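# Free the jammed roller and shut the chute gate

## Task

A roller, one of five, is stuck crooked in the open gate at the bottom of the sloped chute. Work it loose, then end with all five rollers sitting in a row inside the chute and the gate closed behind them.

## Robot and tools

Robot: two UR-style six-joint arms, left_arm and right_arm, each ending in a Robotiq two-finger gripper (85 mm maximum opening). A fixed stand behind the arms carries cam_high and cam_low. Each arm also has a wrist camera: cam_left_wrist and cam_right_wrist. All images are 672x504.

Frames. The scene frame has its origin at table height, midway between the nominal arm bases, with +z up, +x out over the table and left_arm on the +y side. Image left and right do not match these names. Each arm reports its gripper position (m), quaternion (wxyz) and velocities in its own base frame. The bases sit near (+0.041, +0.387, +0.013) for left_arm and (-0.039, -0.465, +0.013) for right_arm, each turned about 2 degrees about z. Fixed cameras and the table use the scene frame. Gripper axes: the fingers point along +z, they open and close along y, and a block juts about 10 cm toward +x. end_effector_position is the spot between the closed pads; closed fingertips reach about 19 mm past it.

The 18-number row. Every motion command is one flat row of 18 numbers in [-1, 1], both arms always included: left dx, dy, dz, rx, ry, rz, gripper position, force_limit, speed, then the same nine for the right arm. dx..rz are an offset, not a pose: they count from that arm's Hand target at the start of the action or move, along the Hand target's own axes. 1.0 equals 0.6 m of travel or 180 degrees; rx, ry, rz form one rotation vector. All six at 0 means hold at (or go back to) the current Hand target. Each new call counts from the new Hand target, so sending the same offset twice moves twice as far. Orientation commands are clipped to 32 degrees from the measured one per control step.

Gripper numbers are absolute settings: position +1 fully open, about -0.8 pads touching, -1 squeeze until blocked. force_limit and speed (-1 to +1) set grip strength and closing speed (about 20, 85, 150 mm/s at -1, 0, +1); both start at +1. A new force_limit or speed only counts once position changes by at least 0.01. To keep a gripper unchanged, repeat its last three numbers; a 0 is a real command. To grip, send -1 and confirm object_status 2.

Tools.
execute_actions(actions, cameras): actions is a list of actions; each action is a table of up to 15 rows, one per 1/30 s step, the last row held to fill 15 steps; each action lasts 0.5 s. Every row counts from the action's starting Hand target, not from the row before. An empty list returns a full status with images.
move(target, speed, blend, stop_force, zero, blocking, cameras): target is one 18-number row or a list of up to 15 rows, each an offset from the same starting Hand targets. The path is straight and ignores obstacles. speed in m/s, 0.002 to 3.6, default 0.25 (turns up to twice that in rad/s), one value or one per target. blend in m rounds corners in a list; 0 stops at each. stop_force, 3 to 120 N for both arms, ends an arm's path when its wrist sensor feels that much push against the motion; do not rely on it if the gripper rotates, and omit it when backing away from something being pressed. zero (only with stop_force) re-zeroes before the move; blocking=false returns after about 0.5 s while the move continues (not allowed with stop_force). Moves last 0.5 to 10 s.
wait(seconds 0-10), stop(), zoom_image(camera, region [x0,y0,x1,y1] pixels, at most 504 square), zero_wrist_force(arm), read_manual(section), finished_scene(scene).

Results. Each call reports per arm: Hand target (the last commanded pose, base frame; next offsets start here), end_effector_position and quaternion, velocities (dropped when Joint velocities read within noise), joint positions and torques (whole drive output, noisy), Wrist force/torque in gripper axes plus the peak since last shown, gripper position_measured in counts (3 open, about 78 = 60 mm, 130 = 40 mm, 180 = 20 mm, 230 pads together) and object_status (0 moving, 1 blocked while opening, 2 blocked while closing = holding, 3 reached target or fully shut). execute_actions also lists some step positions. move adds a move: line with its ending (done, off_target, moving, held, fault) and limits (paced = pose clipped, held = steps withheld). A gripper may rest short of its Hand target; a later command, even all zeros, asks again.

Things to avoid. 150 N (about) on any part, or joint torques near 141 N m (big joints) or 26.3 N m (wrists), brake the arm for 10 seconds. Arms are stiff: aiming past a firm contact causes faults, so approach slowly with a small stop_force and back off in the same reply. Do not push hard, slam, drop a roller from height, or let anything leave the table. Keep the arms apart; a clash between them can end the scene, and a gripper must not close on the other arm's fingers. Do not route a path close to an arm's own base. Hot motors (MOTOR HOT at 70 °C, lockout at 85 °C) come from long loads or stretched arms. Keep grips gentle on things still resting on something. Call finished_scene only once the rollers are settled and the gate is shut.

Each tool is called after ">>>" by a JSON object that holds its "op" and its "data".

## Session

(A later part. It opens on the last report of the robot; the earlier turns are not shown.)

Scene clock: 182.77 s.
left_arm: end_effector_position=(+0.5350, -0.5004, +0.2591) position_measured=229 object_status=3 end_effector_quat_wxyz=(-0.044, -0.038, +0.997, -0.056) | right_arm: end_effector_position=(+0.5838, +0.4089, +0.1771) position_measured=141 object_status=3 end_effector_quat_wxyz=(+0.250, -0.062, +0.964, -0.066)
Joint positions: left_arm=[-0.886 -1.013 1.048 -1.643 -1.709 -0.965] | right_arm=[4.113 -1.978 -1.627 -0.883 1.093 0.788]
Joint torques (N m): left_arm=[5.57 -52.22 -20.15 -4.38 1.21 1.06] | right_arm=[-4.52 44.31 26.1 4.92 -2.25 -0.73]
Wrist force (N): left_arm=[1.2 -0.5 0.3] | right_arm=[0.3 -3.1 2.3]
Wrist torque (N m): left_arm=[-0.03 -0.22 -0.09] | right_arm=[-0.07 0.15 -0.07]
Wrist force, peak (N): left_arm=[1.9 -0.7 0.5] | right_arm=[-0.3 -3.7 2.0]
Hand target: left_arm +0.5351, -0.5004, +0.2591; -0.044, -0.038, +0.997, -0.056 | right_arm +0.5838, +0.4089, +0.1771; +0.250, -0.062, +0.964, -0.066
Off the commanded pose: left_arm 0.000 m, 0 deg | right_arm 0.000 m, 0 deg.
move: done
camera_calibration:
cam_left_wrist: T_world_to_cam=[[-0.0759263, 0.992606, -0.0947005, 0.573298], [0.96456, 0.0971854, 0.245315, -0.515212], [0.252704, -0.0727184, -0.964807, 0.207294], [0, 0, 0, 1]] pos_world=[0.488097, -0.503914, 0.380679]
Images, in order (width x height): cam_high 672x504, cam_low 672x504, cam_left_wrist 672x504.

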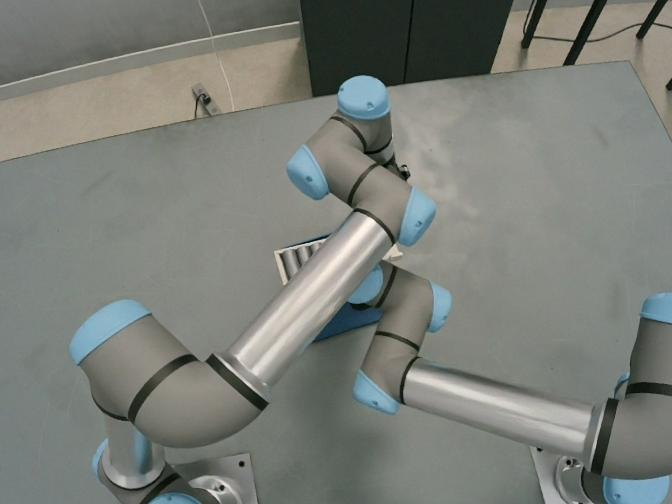

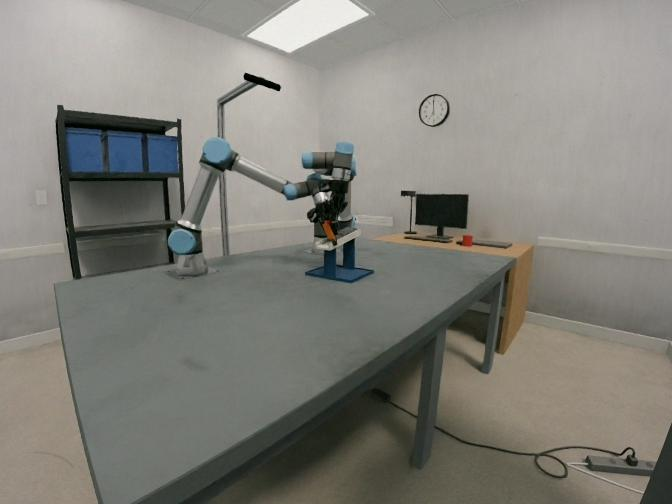

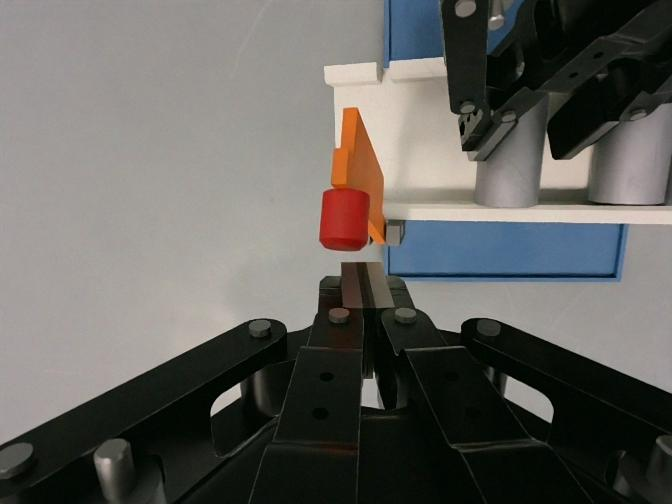

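>>> {"op": "move", "data": {"target": [[0.031,-0.0065,0.0135,0,0,0,-0.8,-1,1,0,0,0,0,0,0,-0.1,-0.5,-1],[0.0827,-0.002,0.037,0,0,0,-0.8,-1,1,0,0,0,0,0,0,-0.1,-0.5,-1]], "speed": 0.08, "stop_force": 30, "cameras": ["cam_high","cam_low","cam_left_wrist"]}}

>>> {"op": "zoom_image", "data": {"camera": "cam_low", "region": [270, 160, 430, 290]}}

Scene clock: 186.40 s.
left_arm: end_effector_position=(+0.4943, -0.5073, +0.2453) position_measured=229 object_status=3 end_effector_quat_wxyz=(-0.044, -0.038, +0.997, -0.056) | right_arm: end_effector_position=(+0.5838, +0.4089, +0.1771) position_measured=141 object_status=3 end_effector_quat_wxyz=(+0.250, -0.062, +0.964, -0.066)
Joint positions: left_arm=[-0.938 -1.079 1.186 -1.722 -1.706 -1.018] | right_arm=[4.113 -1.978 -1.627 -0.883 1.093 0.788]
Joint torques (N m): left_arm=[8.63 -40.07 -34.07 -0.47 -2.29 1.8] | right_arm=[-3.56 44.64 25.31 5.16 -2.29 -0.7]
Wrist force (N): left_arm=[0.9 -0.6 0.4] | right_arm=[-0.2 -3.5 1.8]
Wrist torque (N m): left_arm=[-0.08 -0.17 0.04] | right_arm=[-0.06 0.18 -0.07]
Wrist force, peak (N): left_arm=[4.5 -1.6 1.3] | right_arm=[-0.2 -3.8 1.9]
Hand target: left_arm +0.4943, -0.5073, +0.2453; -0.044, -0.038, +0.997, -0.056 (not the last commanded pose) | right_arm +0.5838, +0.4089, +0.1771; +0.250, -0.062, +0.964, -0.066
Off the commanded pose: left_arm 0.011 m, 0 deg | right_arm 0.000 m, 0 deg.
move: held (left_arm; a check stopped the path); path passed 1 of 2 targets; limits=held
pose unreachable (left arm): on one or more control steps of this call, first in action 0 (counted from 0), this arm could not follow its commanded pose, so it was not sent that pose on those steps. It may still have moved: this result reports where it is.
cause: moving toward the commanded pose would bring a part of the arm too close to another arm (a part of this arm just beyond joint 3 (elbow) and a part of the right arm just beyond its joint 5 (wrist 2), 3 mm apart when this arm was first held).
camera_calibration:
cam_left_wrist: T_world_to_cam=[[-0.0759282, 0.992647, -0.0942745, 0.575624], [0.964589, 0.0970737, 0.245245, -0.471967], [0.252594, -0.0723151, -0.964866, 0.204135], [0, 0, 0, 1]] pos_world=[0.447397, -0.510814, 0.366977]
Images, in order (width x height): cam_high 672x504, cam_low 672x504, cam_left_wrist 672x504.

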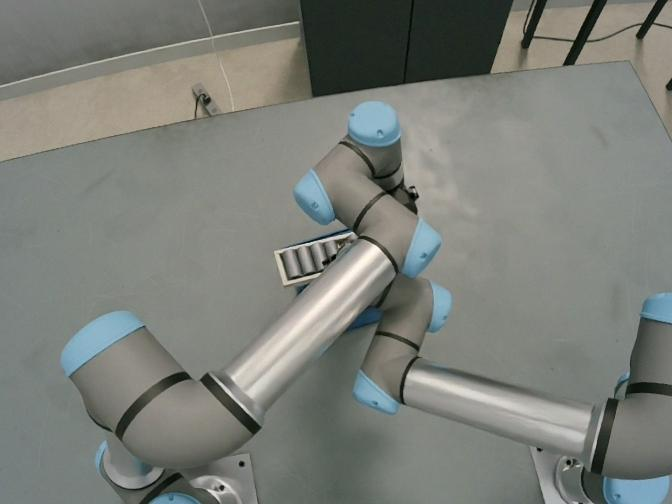

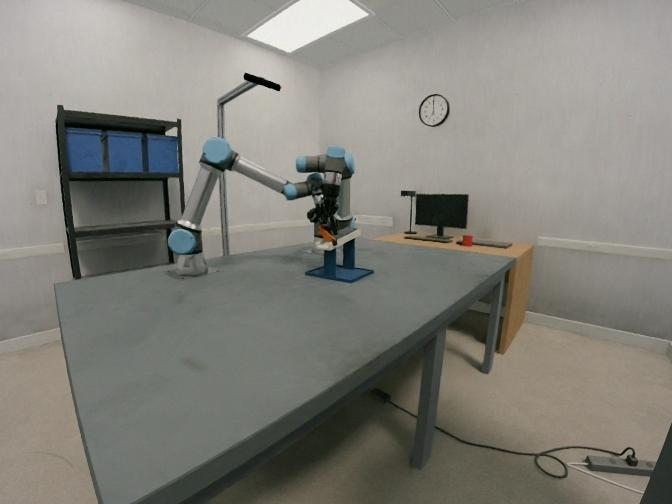

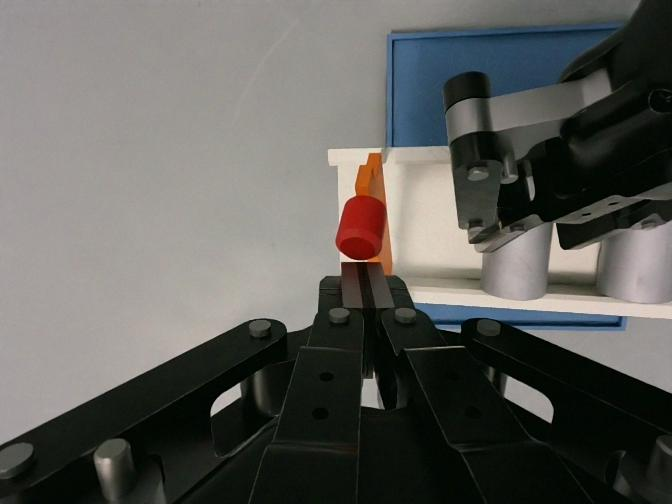

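Scaled by 3.150 from the camera's 672x504 image, which has a finer 960x720 frame.

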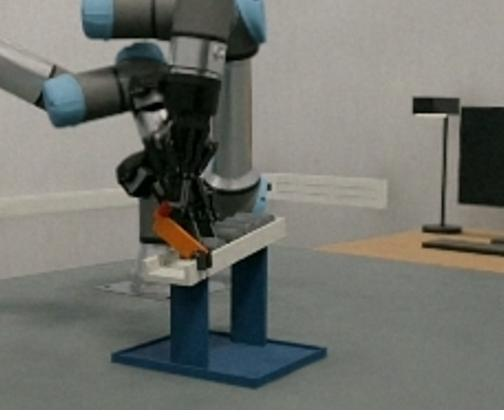

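>>> {"op": "move", "data": {"target": [[-0.0135,-0.005,-0.0343,0,0,0,-0.8,-1,1,0,0,0,0,0,0,-0.1,-0.5,-1],[-0.0135,-0.005,-0.0343,0,0,0,-0.8,-1,1,-0.0024,-0.0008,-0.0043,0,-0.0833,0,-0.1,-0.5,-1]], "speed": 0.08, "cameras": ["cam_high","cam_left_wrist"]}}

Scene clock: 193.73 s.
left_arm: end_effector_position=(+0.5043, -0.5073, +0.2653) position_measured=229 object_status=3 end_effector_quat_wxyz=(-0.044, -0.038, +0.997, -0.056) | right_arm: end_effector_position=(+0.5838, +0.4089, +0.1800) position_measured=141 object_status=3 end_effector_quat_wxyz=(+0.374, -0.071, +0.923, -0.058)
Joint positions: left_arm=[-0.926 -1.064 1.112 -1.661 -1.707 -1.006] | right_arm=[4.179 -1.961 -1.813 -0.53 0.891 0.739]
Joint torques (N m): left_arm=[-8.33 -62.76 -12.91 -0.76 -0.84 -2.36] | right_arm=[-4.12 34.4 27.68 2.7 2.24 1.34]
Wrist force (N): left_arm=[1.2 -0.5 0.3] | right_arm=[-4.7 -8.2 -5.7]
Wrist torque (N m): left_arm=[-0.05 -0.21 -0.08] | right_arm=[-0.38 0.33 0.20]
Wrist force, peak (N): left_arm=[1.5 -0.4 1.2] | right_arm=[-4.7 -8.2 -5.7]
Hand target: left_arm +0.5043, -0.5073, +0.2653; -0.044, -0.038, +0.997, -0.056 | right_arm +0.5839, +0.4089, +0.1801; +0.374, -0.070, +0.923, -0.058
Off the commanded pose: left_arm 0.000 m, 0 deg | right_arm 0.000 m, 0 deg.
move: done
camera_calibration:
cam_left_wrist: T_world_to_cam=[[-0.0759375, 0.992646, -0.0942769, 0.578264], [0.964588, 0.0970833, 0.245244, -0.486488], [0.252594, -0.0723151, -0.964866, 0.22081], [0, 0, 0, 1]] pos_world=[0.457397, -0.510814, 0.386877]
Images, in order (width x height): cam_high 672x504, cam_left_wrist 672x504.

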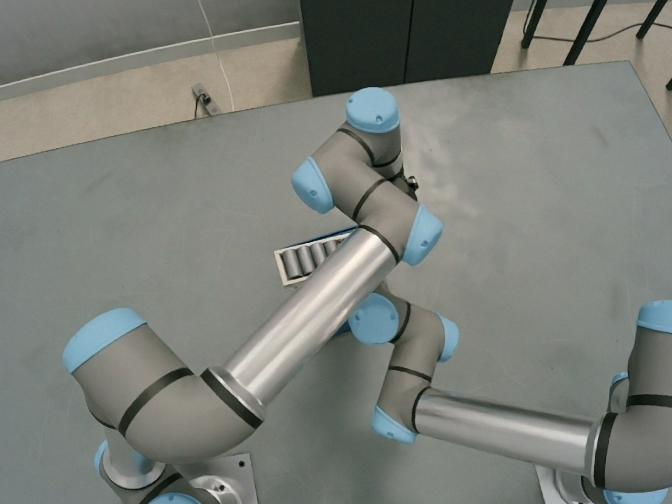

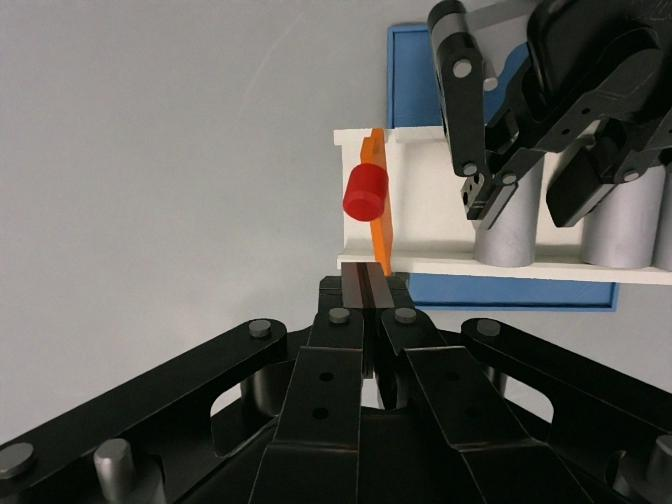

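>>> {"op": "move", "data": {"target": [[0.0135,0.005,0.0343,0,0,0,-0.8,-1,1,0,0,0,0,0,0,-0.1,-0.5,-1],[0.0299,0.0062,0.0417,0,0,0,-0.8,-1,1,0,0,0,0,0,0,-0.1,-0.5,-1],[0.074,0.0135,0.0737,0,0,0,-0.8,-1,1,0,0,0,0,0,0,-0.1,-0.5,-1]], "speed": 0.07, "stop_force": 25, "cameras": ["cam_high","cam_low","cam_left_wrist"]}}

>>> {"op": "zoom_image", "data": {"camera": "cam_low", "region": [270, 160, 430, 290]}}

Scene clock: 197.07 s.
left_arm: end_effector_position=(+0.4559, -0.5075, +0.2247) position_measured=229 object_status=3 end_effector_quat_wxyz=(-0.044, -0.038, +0.997, -0.056) | right_arm: end_effector_position=(+0.5839, +0.4089, +0.1801) position_measured=141 object_status=3 end_effector_quat_wxyz=(+0.374, -0.070, +0.923, -0.058)
Joint positions: left_arm=[-0.985 -1.14 1.331 -1.813 -1.704 -1.065] | right_arm=[4.179 -1.961 -1.813 -0.53 0.891 0.739]
Joint torques (N m): left_arm=[9.38 -36.77 -14.18 -4.03 -1.2 1.89] | right_arm=[-5.54 40.38 29.22 2.37 1.3 1.38]
Wrist force (N): left_arm=[1.1 -0.6 0.4] | right_arm=[-2.5 -6.2 -2.6]
Wrist torque (N m): left_arm=[-0.07 -0.20 -0.10] | right_arm=[-0.28 0.24 0.16]
Wrist force, peak (N): left_arm=[1.8 -0.5 0.5] | right_arm=[-4.7 -8.1 -5.8]
Hand target: left_arm +0.4559, -0.5075, +0.2247; -0.044, -0.038, +0.997, -0.056 | right_arm +0.5839, +0.4089, +0.1801; +0.374, -0.070, +0.923, -0.058
Off the commanded pose: left_arm 0.000 m, 0 deg | right_arm 0.000 m, 0 deg.
move: done
camera_calibration:
cam_left_wrist: T_world_to_cam=[[-0.0759282, 0.992647, -0.0942745, 0.570965], [0.964589, 0.0970737, 0.245245, -0.429855], [0.252594, -0.0723151, -0.964866, 0.193944], [0, 0, 0, 1]] pos_world=[0.408997, -0.511014, 0.346377]
Images, in order (width x height): cam_high 672x504, cam_low 672x504, cam_left_wrist 672x504.

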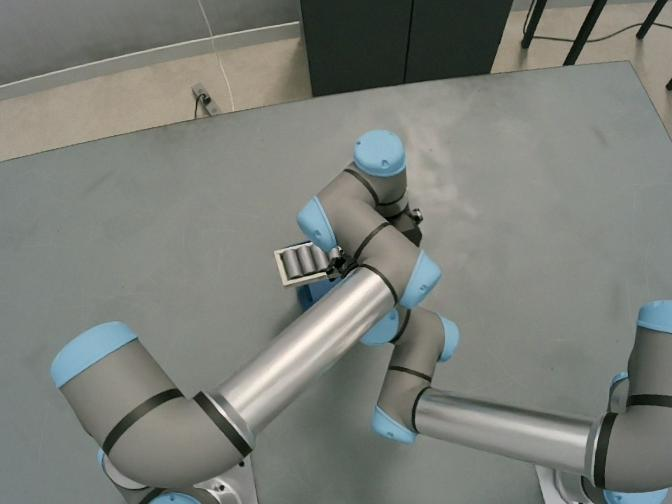

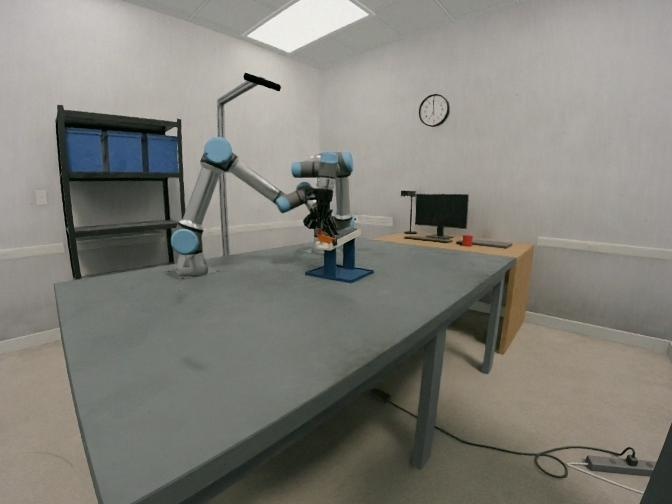

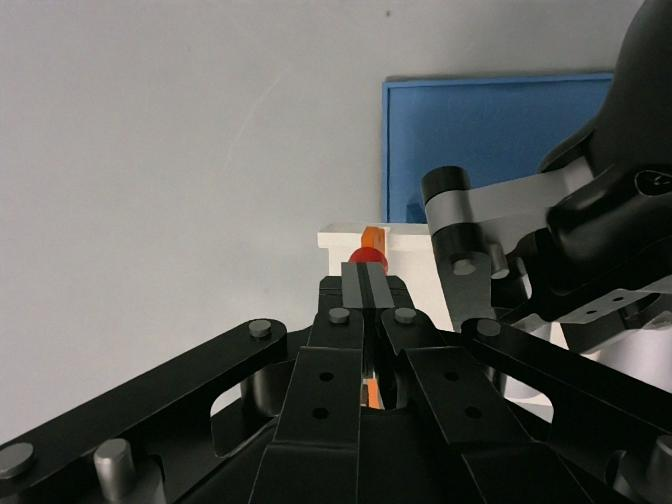

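Scaled by 3.150 from the camera's 672x504 image, which has a finer 960x720 frame.

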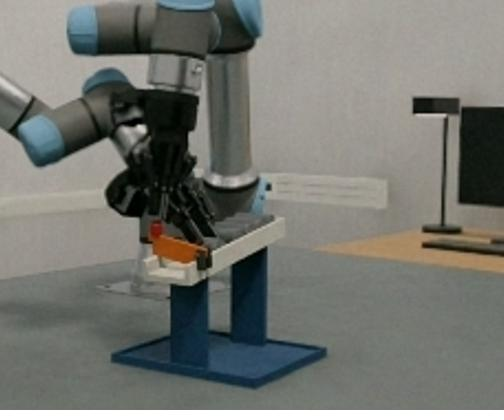

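>>> {"op": "move", "data": {"target": [-0.0113,-0.004,0.0584,0,0,0,-0.8,-1,1,0,0,0,0,0,0,-0.1,-0.5,-1], "speed": 0.03, "stop_force": 15, "cameras": ["cam_low","cam_left_wrist"]}}

>>> {"op": "zoom_image", "data": {"camera": "cam_low", "region": [290, 190, 390, 290]}}

Scene clock: 199.33 s.
left_arm: end_effector_position=(+0.4563, -0.5082, +0.2208) position_measured=229 object_status=3 end_effector_quat_wxyz=(-0.044, -0.038, +0.997, -0.056) | right_arm: end_effector_position=(+0.5839, +0.4089, +0.1801) position_measured=141 object_status=3 end_effector_quat_wxyz=(+0.374, -0.070, +0.923, -0.058)
Joint positions: left_arm=[-0.985 -1.136 1.336 -1.821 -1.704 -1.065] | right_arm=[4.179 -1.961 -1.813 -0.53 0.891 0.739]
Joint torques (N m): left_arm=[7.55 -57.08 -29.18 -1.1 -2.66 1.95] | right_arm=[-5.29 39.45 29.86 2.24 0.52 1.29]
Wrist force (N): left_arm=[1.1 -0.5 0.6] | right_arm=[-2.4 -6.0 -2.6]
Wrist torque (N m): left_arm=[-0.06 -0.20 -0.10] | right_arm=[-0.26 0.25 0.16]
Wrist force, peak (N): left_arm=[0.7 -0.7 2.1] | right_arm=[-3.1 -6.7 -3.5]
Hand target: left_arm +0.4563, -0.5082, +0.2209; -0.044, -0.038, +0.997, -0.056 (not the last commanded pose) | right_arm +0.5839, +0.4089, +0.1801; +0.374, -0.070, +0.923, -0.058
Off the commanded pose: left_arm 0.032 m, 0 deg | right_arm 0.000 m, 0 deg.
move: held (left_arm; a check stopped the path); limits=held
pose unreachable (left arm): on one or more control steps of this call, first in action 0 (counted from 0), this arm could not follow its commanded pose, so it was not sent that pose on those steps. It may still have moved: this result reports where it is.
cause: moving toward the commanded pose would bring a part of the arm too close to another arm (this arm's gripper and the right arm's gripper, 5 mm apart when this arm was first held).
camera_calibration:
cam_left_wrist: T_world_to_cam=[[-0.0758691, 0.992663, -0.0941493, 0.571255], [0.964617, 0.0969788, 0.24517, -0.429227], [0.252502, -0.0722172, -0.964898, 0.19003], [0, 0, 0, 1]] pos_world=[0.409397, -0.511714, 0.342377]
Images, in order (width x height): cam_low 672x504, cam_left_wrist 672x504.

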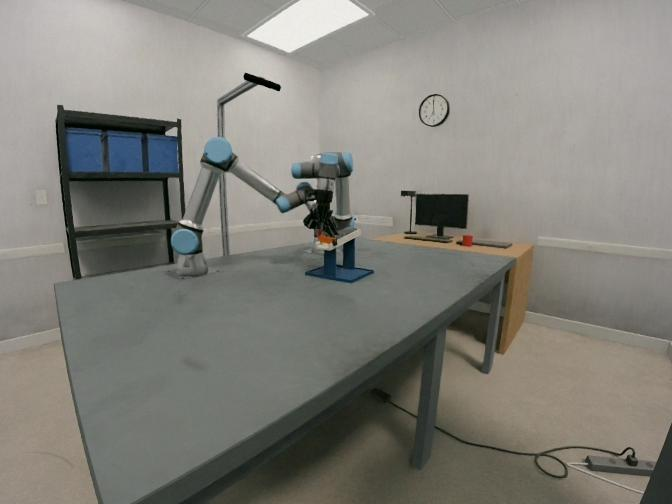

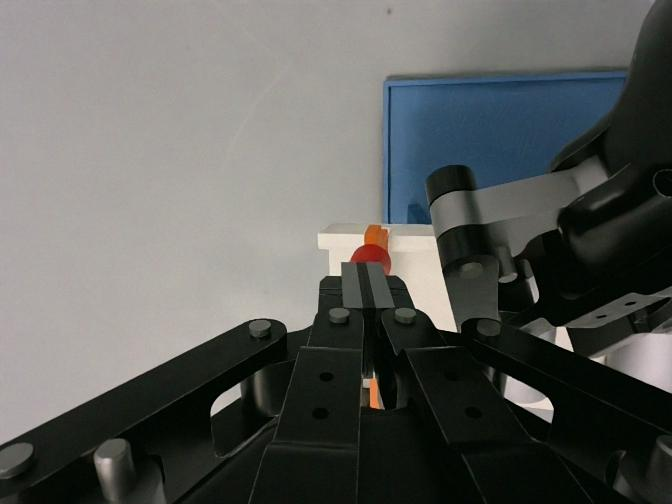

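Scaled by 5.040 from the camera's 672x504 image, which has a finer 960x720 frame.

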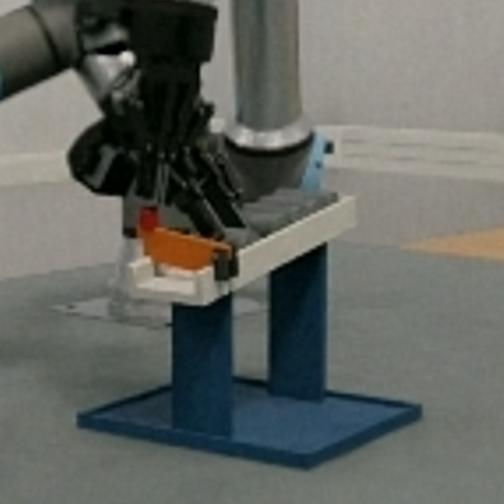

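>>> {"op": "move", "data": {"target": [-0.0049,-0.0146,-0.0073,-0.0833,0,0,-0.8,-1,1,0,0,0,0,0,0,-0.1,-0.5,-1], "speed": 0.12}}

>>> {"op": "move", "data": {"target": [-0.0028,-0.0101,0.066,0,0,0,-0.8,-1,1,0,0,0,0,0,0,-0.1,-0.5,-1], "speed": 0.03, "stop_force": 15, "cameras": ["cam_low","cam_left_wrist"]}}

>>> {"op": "zoom_image", "data": {"camera": "cam_low", "region": [290, 190, 390, 290]}}

Scene clock: 202.73 s.
left_arm: end_effector_position=(+0.4603, -0.5162, +0.2258) position_measured=229 object_status=3 end_effector_quat_wxyz=(-0.048, -0.032, +0.996, +0.074) | right_arm: end_effector_position=(+0.5839, +0.4089, +0.1801) position_measured=141 object_status=3 end_effector_quat_wxyz=(+0.374, -0.070, +0.923, -0.058)
Joint positions: left_arm=[-1.032 -0.986 1.038 -1.446 -1.583 -1.095] | right_arm=[4.179 -1.961 -1.813 -0.53 0.891 0.739]
Joint torques (N m): left_arm=[8.48 -60.44 -23.74 -0.17 -1.92 2.05] | right_arm=[-5.31 39.58 29.61 2.39 -0.24 1.39]
Wrist force (N): left_arm=[1.0 -1.1 0.5] | right_arm=[-2.4 -6.0 -2.7]
Wrist torque (N m): left_arm=[-0.14 -0.17 -0.02] | right_arm=[-0.26 0.25 0.15]
Wrist force, peak (N): left_arm=[1.0 -1.5 0.3] | right_arm=[-3.2 -6.8 -3.3]
Hand target: left_arm +0.4603, -0.5162, +0.2259; -0.048, -0.032, +0.996, +0.074 | right_arm +0.5839, +0.4089, +0.1801; +0.374, -0.070, +0.923, -0.058
Off the commanded pose: left_arm 0.000 m, 0 deg | right_arm 0.000 m, 0 deg.
move: done

Scene clock: 204.67 s.
left_arm: end_effector_position=(+0.4593, -0.5162, +0.2061) position_measured=229 object_status=3 end_effector_quat_wxyz=(-0.048, -0.032, +0.996, +0.074) | right_arm: end_effector_position=(+0.5839, +0.4089, +0.1801) position_measured=141 object_status=3 end_effector_quat_wxyz=(+0.374, -0.070, +0.923, -0.058)
Joint positions: left_arm=[-1.033 -0.983 1.084 -1.495 -1.583 -1.096] | right_arm=[4.179 -1.961 -1.813 -0.53 0.891 0.739]
Joint torques (N m): left_arm=[6.99 -57.85 -7.36 -2.63 1 1.73] | right_arm=[-5.59 39.24 31.59 2.28 -0.84 1.18]
Wrist force (N): left_arm=[-2.5 -0.9 -9.7] | right_arm=[-2.4 -6.0 -2.6]
Wrist torque (N m): left_arm=[-0.13 -0.19 0.02] | right_arm=[-0.24 0.23 0.15]
Wrist force, peak (N): left_arm=[5.9 4.6 -21.9] | right_arm=[-3.1 -6.8 -3.3]
Hand target: left_arm +0.4593, -0.5162, +0.2061; -0.048, -0.032, +0.996, +0.074 (not the last commanded pose) | right_arm +0.5839, +0.4089, +0.1801; +0.374, -0.070, +0.923, -0.058
Off the commanded pose: left_arm 0.020 m, 0 deg | right_arm 0.000 m, 0 deg.
move: contact (left_arm)
camera_calibration:
cam_left_wrist: T_world_to_cam=[[-0.0513774, 0.98489, 0.165382, 0.509323], [0.970443, 0.0101354, 0.241118, -0.474456], [0.235799, 0.172882, -0.956301, 0.306967], [0, 0, 0, 1]] pos_world=[0.414218, -0.549888, 0.32372]
Images, in order (width x height): cam_low 672x504, cam_left_wrist 672x504.

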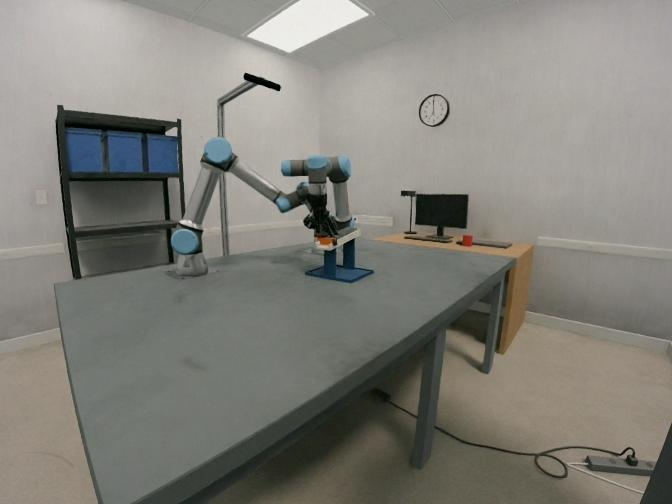

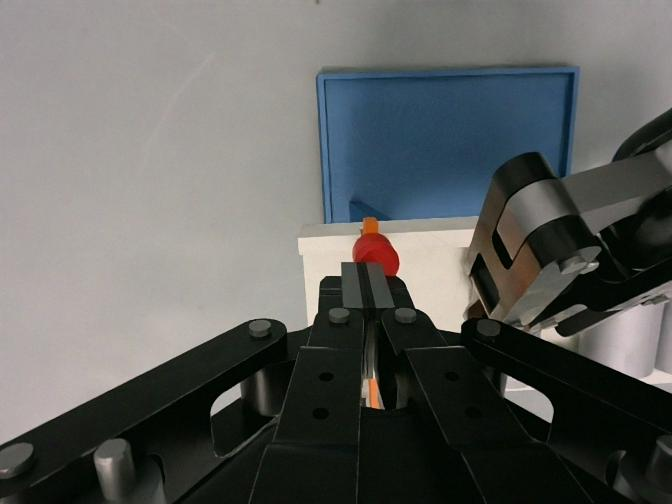

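Scaled by 5.040 from the camera's 672x504 image, which has a finer 960x720 frame.

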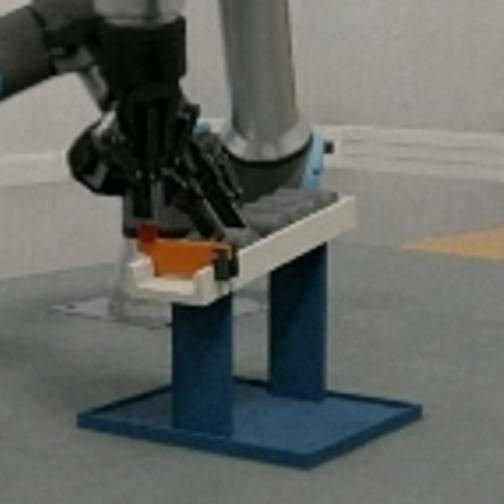

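>>> {"op": "move", "data": {"target": [-0.0007,-0.0025,0.0165,0,0,0,-0.8,-1,1,0,0,0,0,0,0,-0.1,-0.5,-1], "speed": 0.02, "stop_force": 20}}

>>> {"op": "move", "data": {"target": [0,0,-0.18,0,0,0,-0.8,-1,1,0,0,0,0,0,0,-0.1,-0.5,-1], "speed": 0.15, "cameras": ["cam_low","cam_left_wrist"]}}

>>> {"op": "zoom_image", "data": {"camera": "cam_low", "region": [290, 190, 390, 290]}}

>>> {"op": "zoom_image", "data": {"camera": "cam_left_wrist", "region": [280, 120, 530, 320]}}

Scene clock: 206.60 s.
left_arm: end_effector_position=(+0.4593, -0.5161, +0.2043) position_measured=229 object_status=3 end_effector_quat_wxyz=(-0.048, -0.032, +0.996, +0.074) | right_arm: end_effector_position=(+0.5839, +0.4089, +0.1801) position_measured=141 object_status=3 end_effector_quat_wxyz=(+0.374, -0.070, +0.923, -0.058)
Joint positions: left_arm=[-1.033 -0.983 1.089 -1.499 -1.583 -1.096] | right_arm=[4.179 -1.961 -1.813 -0.53 0.891 0.739]
Joint torques (N m): left_arm=[2.49 -37.44 -14.76 -0.95 0.46 -0.68] | right_arm=[-5.19 39.93 29.88 2.37 -0.83 1.16]
Wrist force (N): left_arm=[2.6 1.8 -26.3] | right_arm=[-2.8 -6.4 -3.2]
Wrist torque (N m): left_arm=[-0.23 -0.16 0.01] | right_arm=[-0.23 0.24 0.15]
Wrist force, peak (N): left_arm=[11.5 6.0 -34.9] | right_arm=[-3.2 -6.9 -3.3]
Hand target: left_arm +0.4593, -0.5161, +0.2043; -0.048, -0.032, +0.996, +0.074 (not the last commanded pose) | right_arm +0.5839, +0.4089, +0.1801; +0.374, -0.070, +0.923, -0.058
Off the commanded pose: left_arm 0.008 m, 0 deg | right_arm 0.000 m, 0 deg.
move: contact (left_arm)

Scene clock: 207.83 s.
left_arm: end_effector_position=(+0.4702, -0.5318, +0.3104) position_measured=229 object_status=3 end_effector_quat_wxyz=(-0.048, -0.032, +0.996, +0.074) | right_arm: end_effector_position=(+0.5839, +0.4089, +0.1801) position_measured=141 object_status=3 end_effector_quat_wxyz=(+0.374, -0.070, +0.923, -0.058)
Joint positions: left_arm=[-1.031 -0.907 0.692 -1.179 -1.583 -1.095] | right_arm=[4.179 -1.961 -1.813 -0.53 0.891 0.739]
Joint torques (N m): left_arm=[6.72 -66.32 -32.23 -0.14 -2.36 1.5] | right_arm=[-5.27 38.75 30.09 2.5 -0.94 1.47]
Wrist force (N): left_arm=[1.4 -0.7 0.4] | right_arm=[-3.1 -6.7 -3.1]
Wrist torque (N m): left_arm=[-0.09 -0.23 -0.13] | right_arm=[-0.26 0.25 0.15]
Wrist force, peak (N): left_arm=[2.5 1.6 -25.8] | right_arm=[-3.2 -6.7 -3.4]
Hand target: left_arm +0.4702, -0.5318, +0.3106; -0.048, -0.032, +0.996, +0.074 | right_arm +0.5839, +0.4089, +0.1801; +0.374, -0.070, +0.923, -0.058
Off the commanded pose: left_arm 0.000 m, 0 deg | right_arm 0.000 m, 0 deg.
move: done
camera_calibration:
cam_left_wrist: T_world_to_cam=[[-0.0514641, 0.984907, 0.165255, 0.508], [0.970414, 0.0102317, 0.241229, -0.510007], [0.235897, 0.17278, -0.956295, 0.406717], [0, 0, 0, 1]] pos_world=[0.425118, -0.565388, 0.42802]
Images, in order (width x height): cam_low 672x504, cam_left_wrist 672x504.

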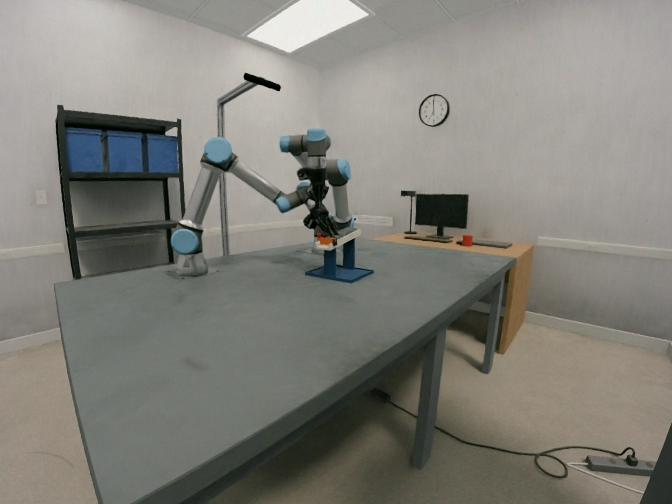

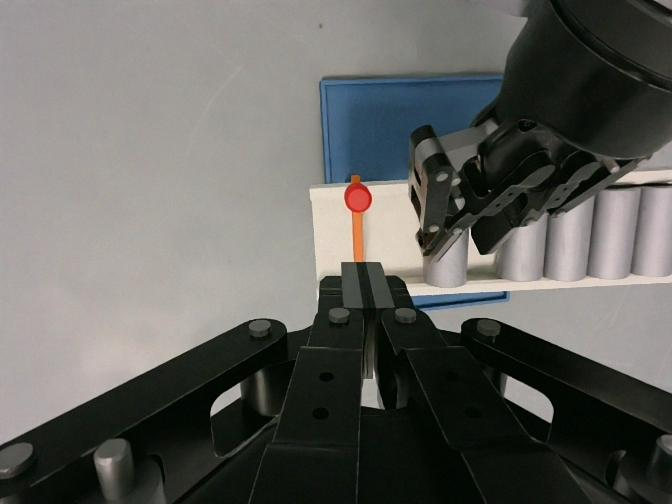

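Scaled by 5.040 from the camera's 672x504 image, which has a finer 960x720 frame.

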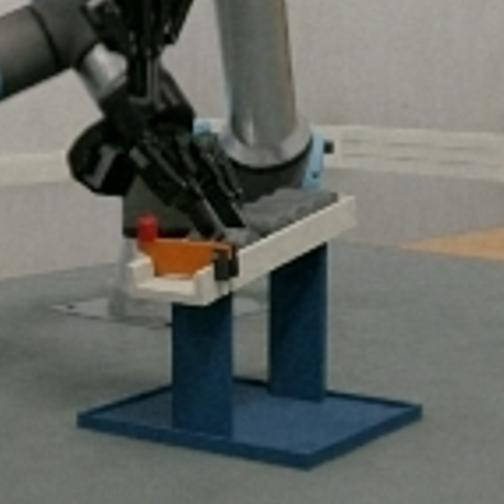

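Scaled by 2.016 from the camera's 672x504 image, which has a finer 960x720 frame.

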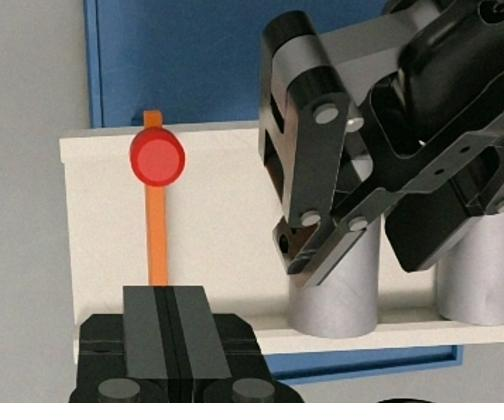

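>>> {"op": "move", "data": {"target": [[-0.22,-0.02,-0.12,0,0,0,-0.8,-1,1,0,0,0,0,0,0,-0.1,-0.5,-1],[-0.22,-0.02,-0.12,0,0,0,-0.8,-1,1,0.0037,-0.019,0.0037,0,0,0,-0.1,-0.5,-1],[-0.22,-0.02,-0.12,0,0,0,-0.8,-1,1,0.0037,-0.019,-0.0963,0,0,0,-0.1,-0.5,-1],[-0.22,-0.02,-0.12,0,0,0,-0.8,-1,1,0.0037,-0.019,-0.29,0,0,0,-0.1,-0.5,-1]], "speed": [0.25,0.04,0.07,0.2], "cameras": ["cam_high","cam_low","cam_left_wrist"]}}

>>> {"op": "zoom_image", "data": {"camera": "cam_low", "region": [290, 190, 390, 290]}}

>>> {"op": "zoom_image", "data": {"camera": "cam_high", "region": [250, 190, 430, 350]}}

Scene clock: 213.87 s.
left_arm: end_effector_position=(+0.6083, -0.5438, +0.3667) position_measured=229 object_status=3 end_effector_quat_wxyz=(+0.046, -0.030, +0.998, -0.020) | right_arm: end_effector_position=(+0.4618, +0.4066, +0.3045) position_measured=141 object_status=3 end_effector_quat_wxyz=(+0.374, -0.070, +0.923, -0.058)
Joint positions: left_arm=[-0.91 -0.602 0.035 -1.091 -1.52 -0.967] | right_arm=[4.388 -1.616 -1.844 -1.016 0.824 1]
Joint torques (N m): left_arm=[3.57 -72.58 -10.69 -2.5 1.89 1.68] | right_arm=[4.49 30.93 15.65 1.69 0.39 0.61]
Wrist force (N): left_arm=[1.8 -0.2 0.4] | right_arm=[-0.7 -0.2 1.1]
Wrist torque (N m): left_arm=[0.02 -0.31 0.01] | right_arm=[-0.09 0.18 0.20]
Wrist force, peak (N): left_arm=[3.9 -1.1 1.8] | right_arm=[-3.2 -6.8 -3.5]
Hand target: left_arm +0.6093, -0.5446, +0.3676; -0.048, -0.032, +0.996, +0.074 | right_arm +0.4617, +0.4066, +0.3045; +0.374, -0.070, +0.923, -0.058
Off the commanded pose: left_arm 0.002 m, 15 deg | right_arm 0.000 m, 0 deg.
elbow stopped short (left arm): the move would have taken joint 3 (elbow) straighter than the controller allows.
move: off_target (left_arm)
camera_calibration:
cam_left_wrist: T_world_to_cam=[[-0.0550782, 0.998105, -0.0274428, 0.597758], [0.90619, 0.0615092, 0.418374, -0.655467], [0.419269, -0.00182516, -0.90786, 0.205817], [0, 0, 0, 1]] pos_world=[0.540609, -0.555932, 0.477487]
Images, in order (width x height): cam_high 672x504, cam_low 672x504, cam_left_wrist 672x504.

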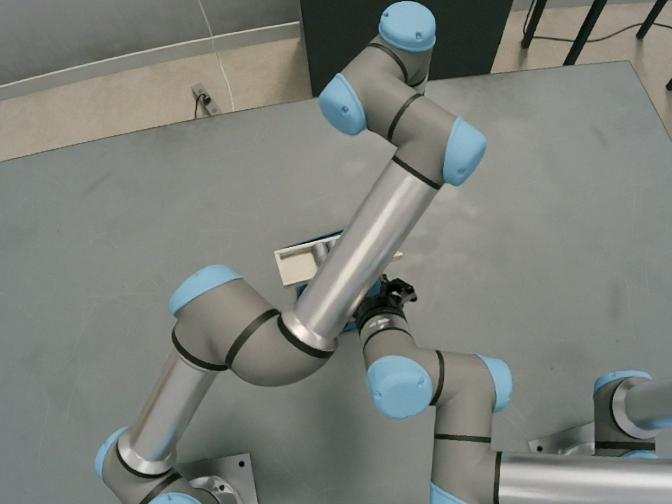

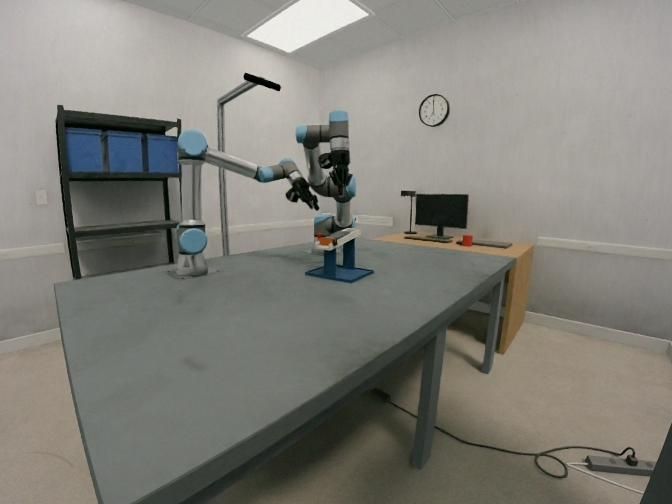

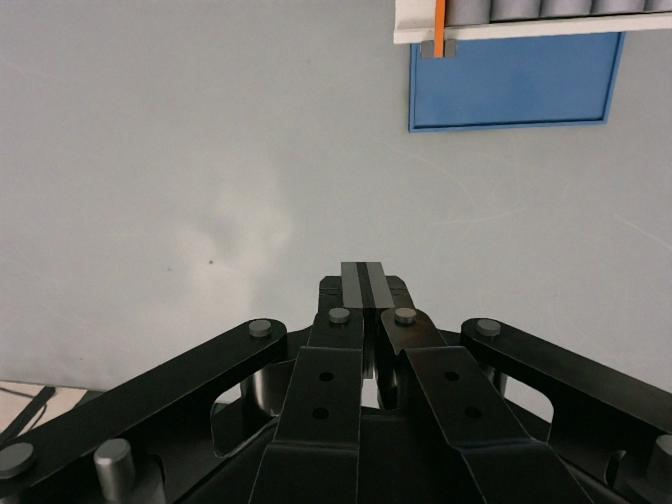

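Scaled by 5.040 from the camera's 672x504 image, which has a finer 960x720 frame.

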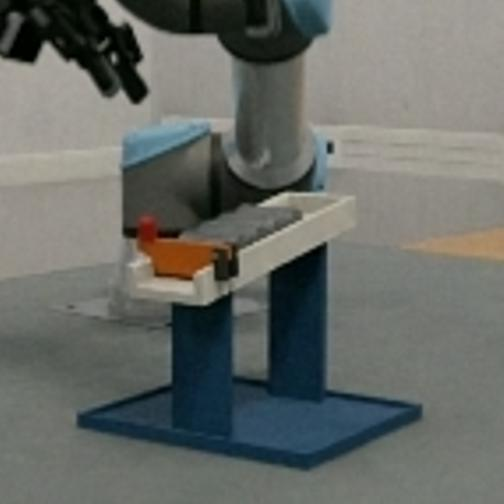

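Scaled by 2.800 from the camera's 672x504 image, which has a finer 960x720 frame.

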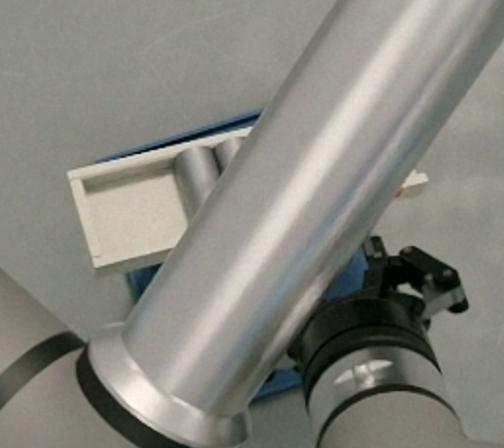

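Five are lined up behind the shut gate.

>>> {"op": "finished_scene", "data": {"scene": 2}}

The scene is finished: the task was done.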